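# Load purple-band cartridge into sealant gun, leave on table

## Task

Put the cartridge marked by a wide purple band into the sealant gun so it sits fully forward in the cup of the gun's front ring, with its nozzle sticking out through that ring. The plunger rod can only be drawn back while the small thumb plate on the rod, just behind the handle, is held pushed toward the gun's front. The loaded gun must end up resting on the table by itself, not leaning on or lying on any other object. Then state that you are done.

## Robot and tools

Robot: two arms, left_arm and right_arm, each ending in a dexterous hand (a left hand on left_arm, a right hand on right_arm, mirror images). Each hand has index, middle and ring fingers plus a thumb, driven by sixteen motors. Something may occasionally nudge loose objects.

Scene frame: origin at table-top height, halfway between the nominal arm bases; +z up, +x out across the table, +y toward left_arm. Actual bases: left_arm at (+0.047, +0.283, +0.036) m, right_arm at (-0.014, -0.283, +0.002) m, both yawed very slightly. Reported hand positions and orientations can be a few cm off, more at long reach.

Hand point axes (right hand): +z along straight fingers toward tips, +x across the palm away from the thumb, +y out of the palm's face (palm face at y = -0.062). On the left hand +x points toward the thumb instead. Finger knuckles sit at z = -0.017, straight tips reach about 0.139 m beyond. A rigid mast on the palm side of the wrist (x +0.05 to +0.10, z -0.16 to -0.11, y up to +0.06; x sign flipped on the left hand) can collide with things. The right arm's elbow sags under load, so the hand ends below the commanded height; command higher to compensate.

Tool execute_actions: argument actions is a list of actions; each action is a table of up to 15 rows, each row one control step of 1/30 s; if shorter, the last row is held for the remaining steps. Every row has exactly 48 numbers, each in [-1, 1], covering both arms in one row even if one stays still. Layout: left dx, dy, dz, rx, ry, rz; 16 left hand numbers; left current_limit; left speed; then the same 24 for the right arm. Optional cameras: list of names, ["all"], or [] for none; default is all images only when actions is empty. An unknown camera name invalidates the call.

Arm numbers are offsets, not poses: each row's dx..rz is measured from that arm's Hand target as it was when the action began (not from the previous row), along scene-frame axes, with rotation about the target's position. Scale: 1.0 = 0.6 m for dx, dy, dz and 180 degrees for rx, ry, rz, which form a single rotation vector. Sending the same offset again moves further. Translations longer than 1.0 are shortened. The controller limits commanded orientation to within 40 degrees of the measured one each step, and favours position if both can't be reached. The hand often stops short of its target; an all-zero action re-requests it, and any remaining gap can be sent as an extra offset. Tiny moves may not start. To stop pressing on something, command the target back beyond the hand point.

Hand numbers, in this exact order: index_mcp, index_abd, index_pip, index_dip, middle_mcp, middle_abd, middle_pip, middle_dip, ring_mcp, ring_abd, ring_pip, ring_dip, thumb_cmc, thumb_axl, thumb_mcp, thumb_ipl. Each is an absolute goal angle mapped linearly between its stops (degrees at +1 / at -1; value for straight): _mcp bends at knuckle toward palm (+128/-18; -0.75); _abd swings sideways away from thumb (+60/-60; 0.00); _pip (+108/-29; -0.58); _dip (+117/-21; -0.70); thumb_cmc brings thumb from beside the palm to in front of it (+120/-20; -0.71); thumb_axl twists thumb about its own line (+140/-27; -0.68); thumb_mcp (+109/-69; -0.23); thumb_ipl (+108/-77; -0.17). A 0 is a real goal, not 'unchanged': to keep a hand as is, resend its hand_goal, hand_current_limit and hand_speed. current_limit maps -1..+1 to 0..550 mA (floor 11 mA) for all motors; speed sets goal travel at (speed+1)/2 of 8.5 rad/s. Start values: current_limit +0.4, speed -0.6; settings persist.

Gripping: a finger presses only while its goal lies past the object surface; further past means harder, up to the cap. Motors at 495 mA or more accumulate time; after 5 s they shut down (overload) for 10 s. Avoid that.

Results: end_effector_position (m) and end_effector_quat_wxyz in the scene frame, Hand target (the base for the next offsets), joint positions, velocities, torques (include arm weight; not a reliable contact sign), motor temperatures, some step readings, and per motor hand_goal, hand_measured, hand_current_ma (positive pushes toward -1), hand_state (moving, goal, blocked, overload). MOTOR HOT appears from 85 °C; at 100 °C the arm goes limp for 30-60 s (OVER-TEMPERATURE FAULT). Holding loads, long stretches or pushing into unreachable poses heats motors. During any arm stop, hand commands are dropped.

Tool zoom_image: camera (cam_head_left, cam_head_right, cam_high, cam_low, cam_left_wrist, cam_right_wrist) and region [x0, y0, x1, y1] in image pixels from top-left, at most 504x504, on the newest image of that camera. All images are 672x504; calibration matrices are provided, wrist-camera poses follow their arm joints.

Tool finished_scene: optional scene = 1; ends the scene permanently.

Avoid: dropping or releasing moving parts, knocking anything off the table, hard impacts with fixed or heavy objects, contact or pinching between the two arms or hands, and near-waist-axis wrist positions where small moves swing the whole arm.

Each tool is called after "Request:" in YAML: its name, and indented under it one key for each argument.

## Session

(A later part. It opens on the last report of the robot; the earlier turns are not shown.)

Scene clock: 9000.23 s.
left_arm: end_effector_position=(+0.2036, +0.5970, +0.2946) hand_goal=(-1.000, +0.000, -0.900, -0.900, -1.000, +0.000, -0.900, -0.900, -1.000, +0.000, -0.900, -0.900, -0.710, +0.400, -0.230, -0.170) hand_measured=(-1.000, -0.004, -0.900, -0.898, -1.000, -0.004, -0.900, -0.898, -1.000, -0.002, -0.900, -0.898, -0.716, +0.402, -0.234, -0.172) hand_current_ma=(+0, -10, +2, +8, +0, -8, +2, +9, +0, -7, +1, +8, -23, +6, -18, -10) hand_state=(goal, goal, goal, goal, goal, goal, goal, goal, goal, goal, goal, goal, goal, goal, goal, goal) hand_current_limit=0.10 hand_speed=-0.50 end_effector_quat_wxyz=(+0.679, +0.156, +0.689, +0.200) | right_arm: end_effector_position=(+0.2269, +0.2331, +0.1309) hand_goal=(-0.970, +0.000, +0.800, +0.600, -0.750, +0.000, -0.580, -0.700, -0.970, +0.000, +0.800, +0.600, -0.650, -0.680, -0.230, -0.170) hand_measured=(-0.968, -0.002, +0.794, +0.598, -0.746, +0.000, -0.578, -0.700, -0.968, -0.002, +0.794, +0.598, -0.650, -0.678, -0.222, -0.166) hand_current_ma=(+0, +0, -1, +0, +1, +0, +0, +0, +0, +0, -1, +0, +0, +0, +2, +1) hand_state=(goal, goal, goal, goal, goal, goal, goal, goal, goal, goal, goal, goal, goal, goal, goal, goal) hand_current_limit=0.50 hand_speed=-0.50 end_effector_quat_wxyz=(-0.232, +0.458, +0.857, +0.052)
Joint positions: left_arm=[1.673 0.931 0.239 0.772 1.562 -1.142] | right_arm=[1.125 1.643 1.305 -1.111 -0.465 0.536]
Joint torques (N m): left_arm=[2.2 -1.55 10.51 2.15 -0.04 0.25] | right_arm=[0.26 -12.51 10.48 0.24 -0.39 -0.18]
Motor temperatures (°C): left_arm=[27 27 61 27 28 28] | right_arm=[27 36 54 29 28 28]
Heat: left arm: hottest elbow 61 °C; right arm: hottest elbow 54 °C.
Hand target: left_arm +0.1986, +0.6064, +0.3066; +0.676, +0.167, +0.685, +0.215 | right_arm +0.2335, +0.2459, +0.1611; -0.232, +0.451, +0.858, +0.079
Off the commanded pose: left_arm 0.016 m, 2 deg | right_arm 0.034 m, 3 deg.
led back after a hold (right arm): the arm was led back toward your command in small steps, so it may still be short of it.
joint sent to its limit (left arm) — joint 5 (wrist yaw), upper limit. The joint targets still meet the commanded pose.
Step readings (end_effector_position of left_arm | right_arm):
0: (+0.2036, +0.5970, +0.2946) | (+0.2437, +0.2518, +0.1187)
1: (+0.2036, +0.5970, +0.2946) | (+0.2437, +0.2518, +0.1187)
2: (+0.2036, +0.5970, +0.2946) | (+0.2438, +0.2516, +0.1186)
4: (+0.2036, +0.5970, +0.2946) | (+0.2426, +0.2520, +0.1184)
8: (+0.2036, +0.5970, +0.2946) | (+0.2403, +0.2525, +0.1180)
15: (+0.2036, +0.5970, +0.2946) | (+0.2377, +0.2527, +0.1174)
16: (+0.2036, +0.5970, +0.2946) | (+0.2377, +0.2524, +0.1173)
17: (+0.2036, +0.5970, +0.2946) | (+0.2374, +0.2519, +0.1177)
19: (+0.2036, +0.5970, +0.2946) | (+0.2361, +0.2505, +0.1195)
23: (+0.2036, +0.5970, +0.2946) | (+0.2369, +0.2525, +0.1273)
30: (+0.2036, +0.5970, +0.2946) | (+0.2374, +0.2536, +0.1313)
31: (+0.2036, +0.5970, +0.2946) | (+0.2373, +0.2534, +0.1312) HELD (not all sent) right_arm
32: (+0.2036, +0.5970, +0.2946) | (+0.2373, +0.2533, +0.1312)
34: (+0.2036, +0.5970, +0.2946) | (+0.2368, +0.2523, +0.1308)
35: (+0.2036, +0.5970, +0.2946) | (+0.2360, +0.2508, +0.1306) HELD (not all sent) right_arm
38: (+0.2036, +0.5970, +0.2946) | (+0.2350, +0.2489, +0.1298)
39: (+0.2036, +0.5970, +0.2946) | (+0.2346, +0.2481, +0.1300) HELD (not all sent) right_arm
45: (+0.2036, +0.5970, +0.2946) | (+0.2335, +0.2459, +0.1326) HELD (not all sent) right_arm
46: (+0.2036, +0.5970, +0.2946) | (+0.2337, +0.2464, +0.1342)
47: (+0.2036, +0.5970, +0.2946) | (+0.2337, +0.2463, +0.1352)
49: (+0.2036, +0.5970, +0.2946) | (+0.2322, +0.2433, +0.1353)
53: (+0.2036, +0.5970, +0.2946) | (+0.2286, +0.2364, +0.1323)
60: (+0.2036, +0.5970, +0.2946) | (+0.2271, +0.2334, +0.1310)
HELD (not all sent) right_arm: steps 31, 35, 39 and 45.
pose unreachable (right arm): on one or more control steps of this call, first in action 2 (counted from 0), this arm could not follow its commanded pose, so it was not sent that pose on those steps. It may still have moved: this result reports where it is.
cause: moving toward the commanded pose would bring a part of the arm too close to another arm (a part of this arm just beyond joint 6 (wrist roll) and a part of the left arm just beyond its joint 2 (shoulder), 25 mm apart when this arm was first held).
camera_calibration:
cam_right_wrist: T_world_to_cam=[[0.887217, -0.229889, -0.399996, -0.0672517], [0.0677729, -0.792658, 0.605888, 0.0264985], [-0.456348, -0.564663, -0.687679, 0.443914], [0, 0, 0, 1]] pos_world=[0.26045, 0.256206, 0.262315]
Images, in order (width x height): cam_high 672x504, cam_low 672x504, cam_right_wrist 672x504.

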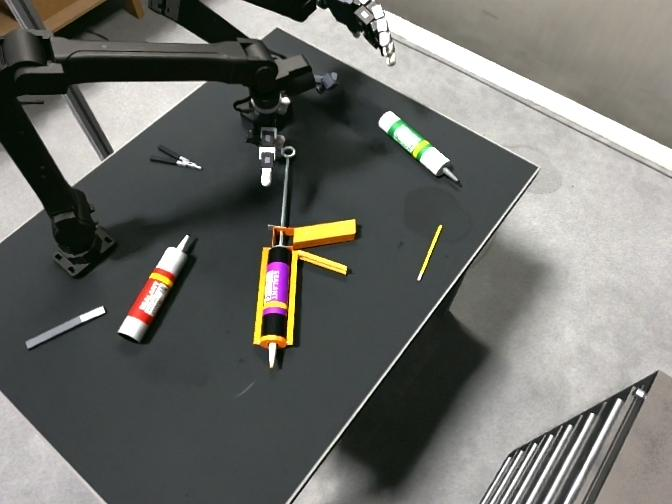

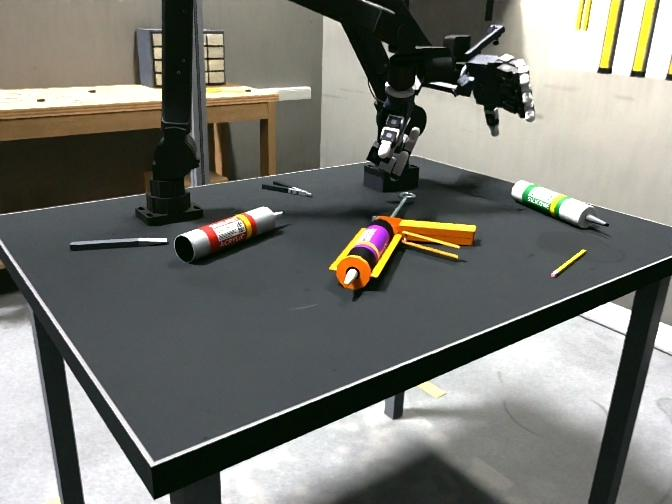

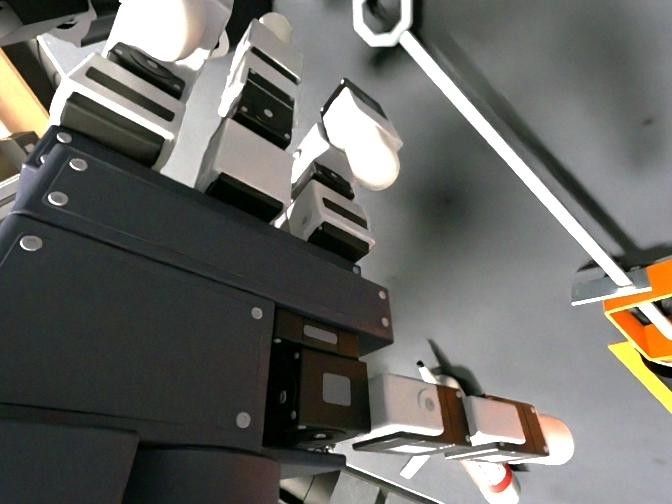

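Request:
execute_actions:
  actions: []
  cameras: ["all"]

Request:
zoom_image:
  camera: "cam_low"
  region: [315, 180, 435, 300]

Request:
zoom_image:
  camera: "cam_head_right"
  region: [400, 270, 550, 390]

Scene clock: 9009.83 s.
left_arm: end_effector_position=(+0.2036, +0.5970, +0.2946) hand_goal=(-1.000, +0.000, -0.900, -0.900, -1.000, +0.000, -0.900, -0.900, -1.000, +0.000, -0.900, -0.900, -0.710, +0.400, -0.230, -0.170) hand_measured=(-1.000, -0.004, -0.900, -0.898, -1.000, -0.004, -0.900, -0.898, -1.000, -0.002, -0.900, -0.898, -0.716, +0.402, -0.234, -0.172) hand_current_ma=(+0, -10, +2, +8, +0, -8, +2, +9, +0, -7, +1, +8, -23, +6, -18, -10) hand_state=(goal, goal, goal, goal, goal, goal, goal, goal, goal, goal, goal, goal, goal, goal, goal, goal) hand_current_limit=0.10 hand_speed=-0.50 end_effector_quat_wxyz=(+0.679, +0.156, +0.689, +0.200) | right_arm: end_effector_position=(+0.2269, +0.2330, +0.1309) hand_goal=(-0.970, +0.000, +0.800, +0.600, -0.750, +0.000, -0.580, -0.700, -0.970, +0.000, +0.800, +0.600, -0.650, -0.680, -0.230, -0.170) hand_measured=(-0.968, -0.002, +0.794, +0.598, -0.746, +0.000, -0.578, -0.700, -0.968, -0.002, +0.794, +0.598, -0.650, -0.678, -0.222, -0.166) hand_current_ma=(+0, +0, -1, +0, +1, +0, +0, +0, +0, +0, -1, +0, +0, +0, +2, +1) hand_state=(goal, goal, goal, goal, goal, goal, goal, goal, goal, goal, goal, goal, goal, goal, goal, goal) hand_current_limit=0.50 hand_speed=-0.50 end_effector_quat_wxyz=(-0.232, +0.458, +0.857, +0.052)
Joint positions: left_arm=[1.673 0.931 0.239 0.772 1.562 -1.142] | right_arm=[1.125 1.643 1.305 -1.111 -0.465 0.536]
Joint velocities: within noise
Joint torques (N m): left_arm=[2.26 -1.32 10.47 2.06 -0.04 0.23] | right_arm=[0.26 -12.45 10.48 0.25 -0.39 -0.18]
Motor temperatures (°C): left_arm=[27 27 61 27 28 28] | right_arm=[27 36 53 29 28 28]
Heat: left arm: hottest elbow 61 °C; right arm: hottest elbow 53 °C.
Hand target: left_arm +0.1986, +0.6064, +0.3066; +0.676, +0.167, +0.685, +0.215 | right_arm +0.2335, +0.2458, +0.1611; -0.232, +0.451, +0.858, +0.079
Off the commanded pose: left_arm 0.016 m, 2 deg | right_arm 0.034 m, 3 deg.
camera_calibration:
cam_left_wrist: T_world_to_cam=[[0.0245989, -0.945026, 0.326069, 0.428413], [-0.767346, -0.226908, -0.599744, 0.409127], [0.640761, -0.235455, -0.730743, 0.346313], [0, 0, 0, 1]] pos_world=[0.0814994, 0.579237, 0.358746]
cam_right_wrist: T_world_to_cam=[[0.88715, -0.230062, -0.400046, -0.0671769], [0.0678354, -0.792446, 0.606159, 0.0263561], [-0.456469, -0.564891, -0.687412, 0.443933], [0, 0, 0, 1]] pos_world=[0.26045, 0.256205, 0.262315]

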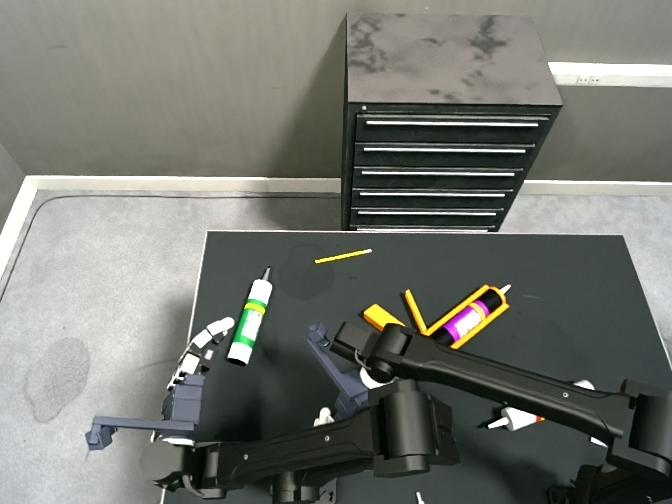

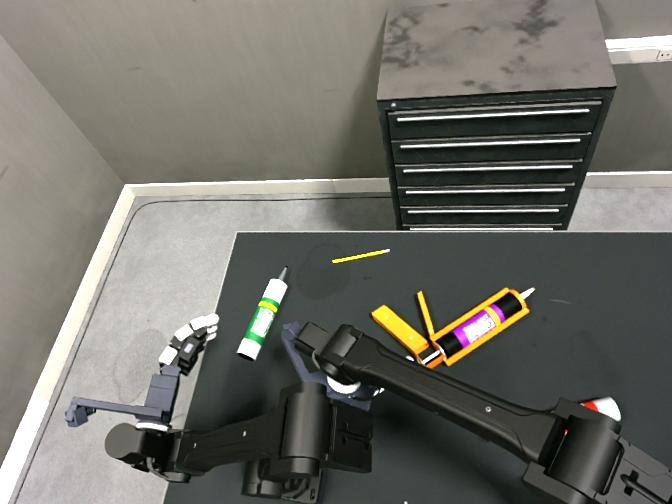

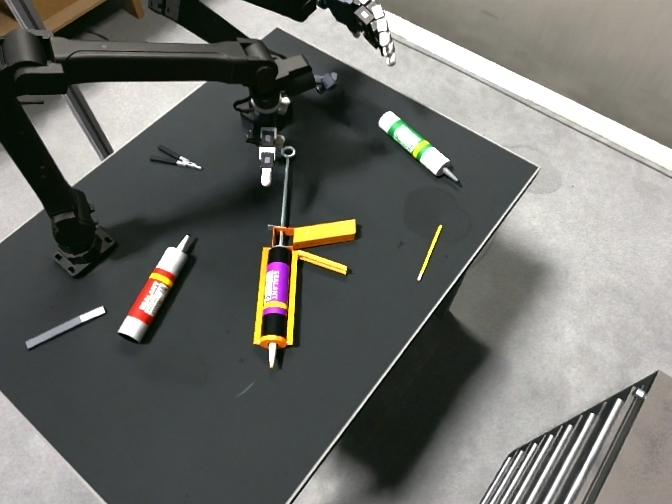

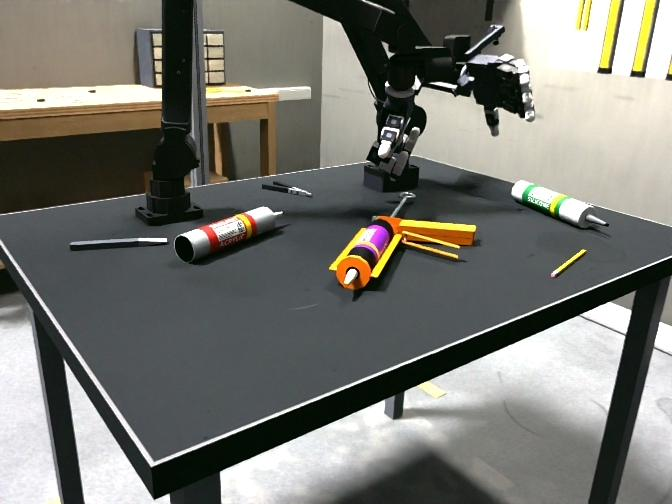

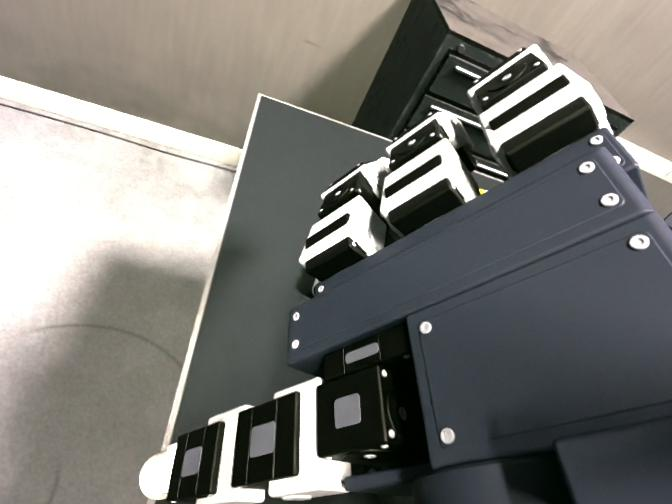

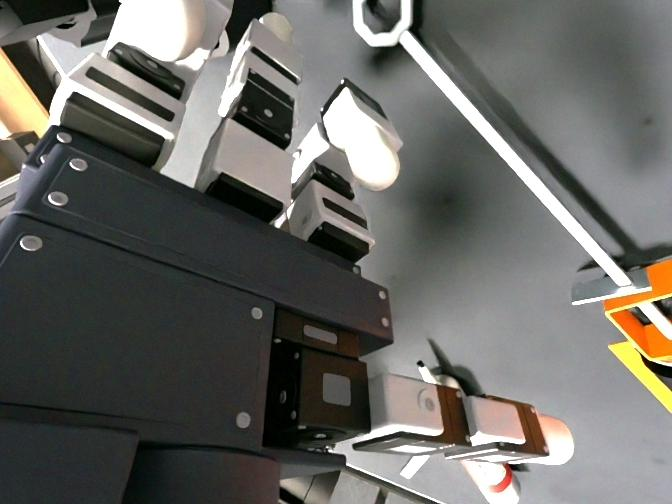

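Scaled by 4.200 from the camera's 672x504 image, which has a finer 960x720 frame.

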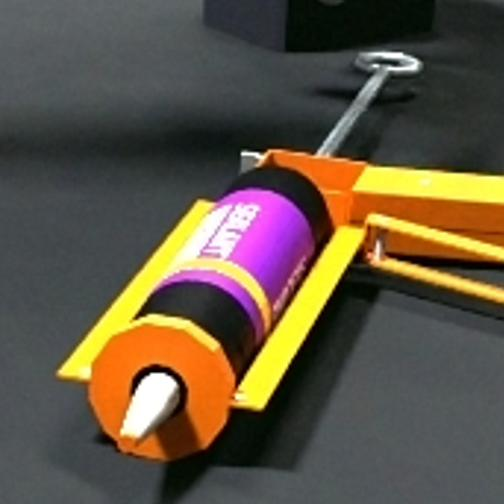

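Scaled by 3.360 from the camera's 672x504 image, which has a finer 960x720 frame.

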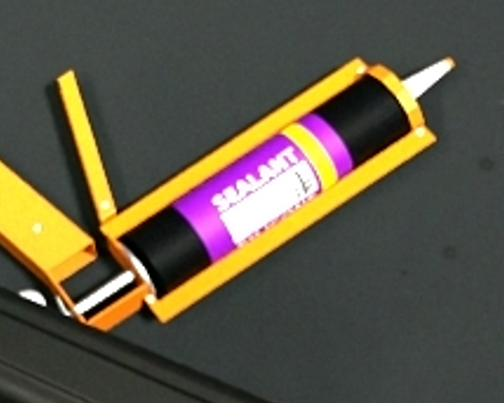

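Request:
finished_scene:

The scene is finished: the task was done.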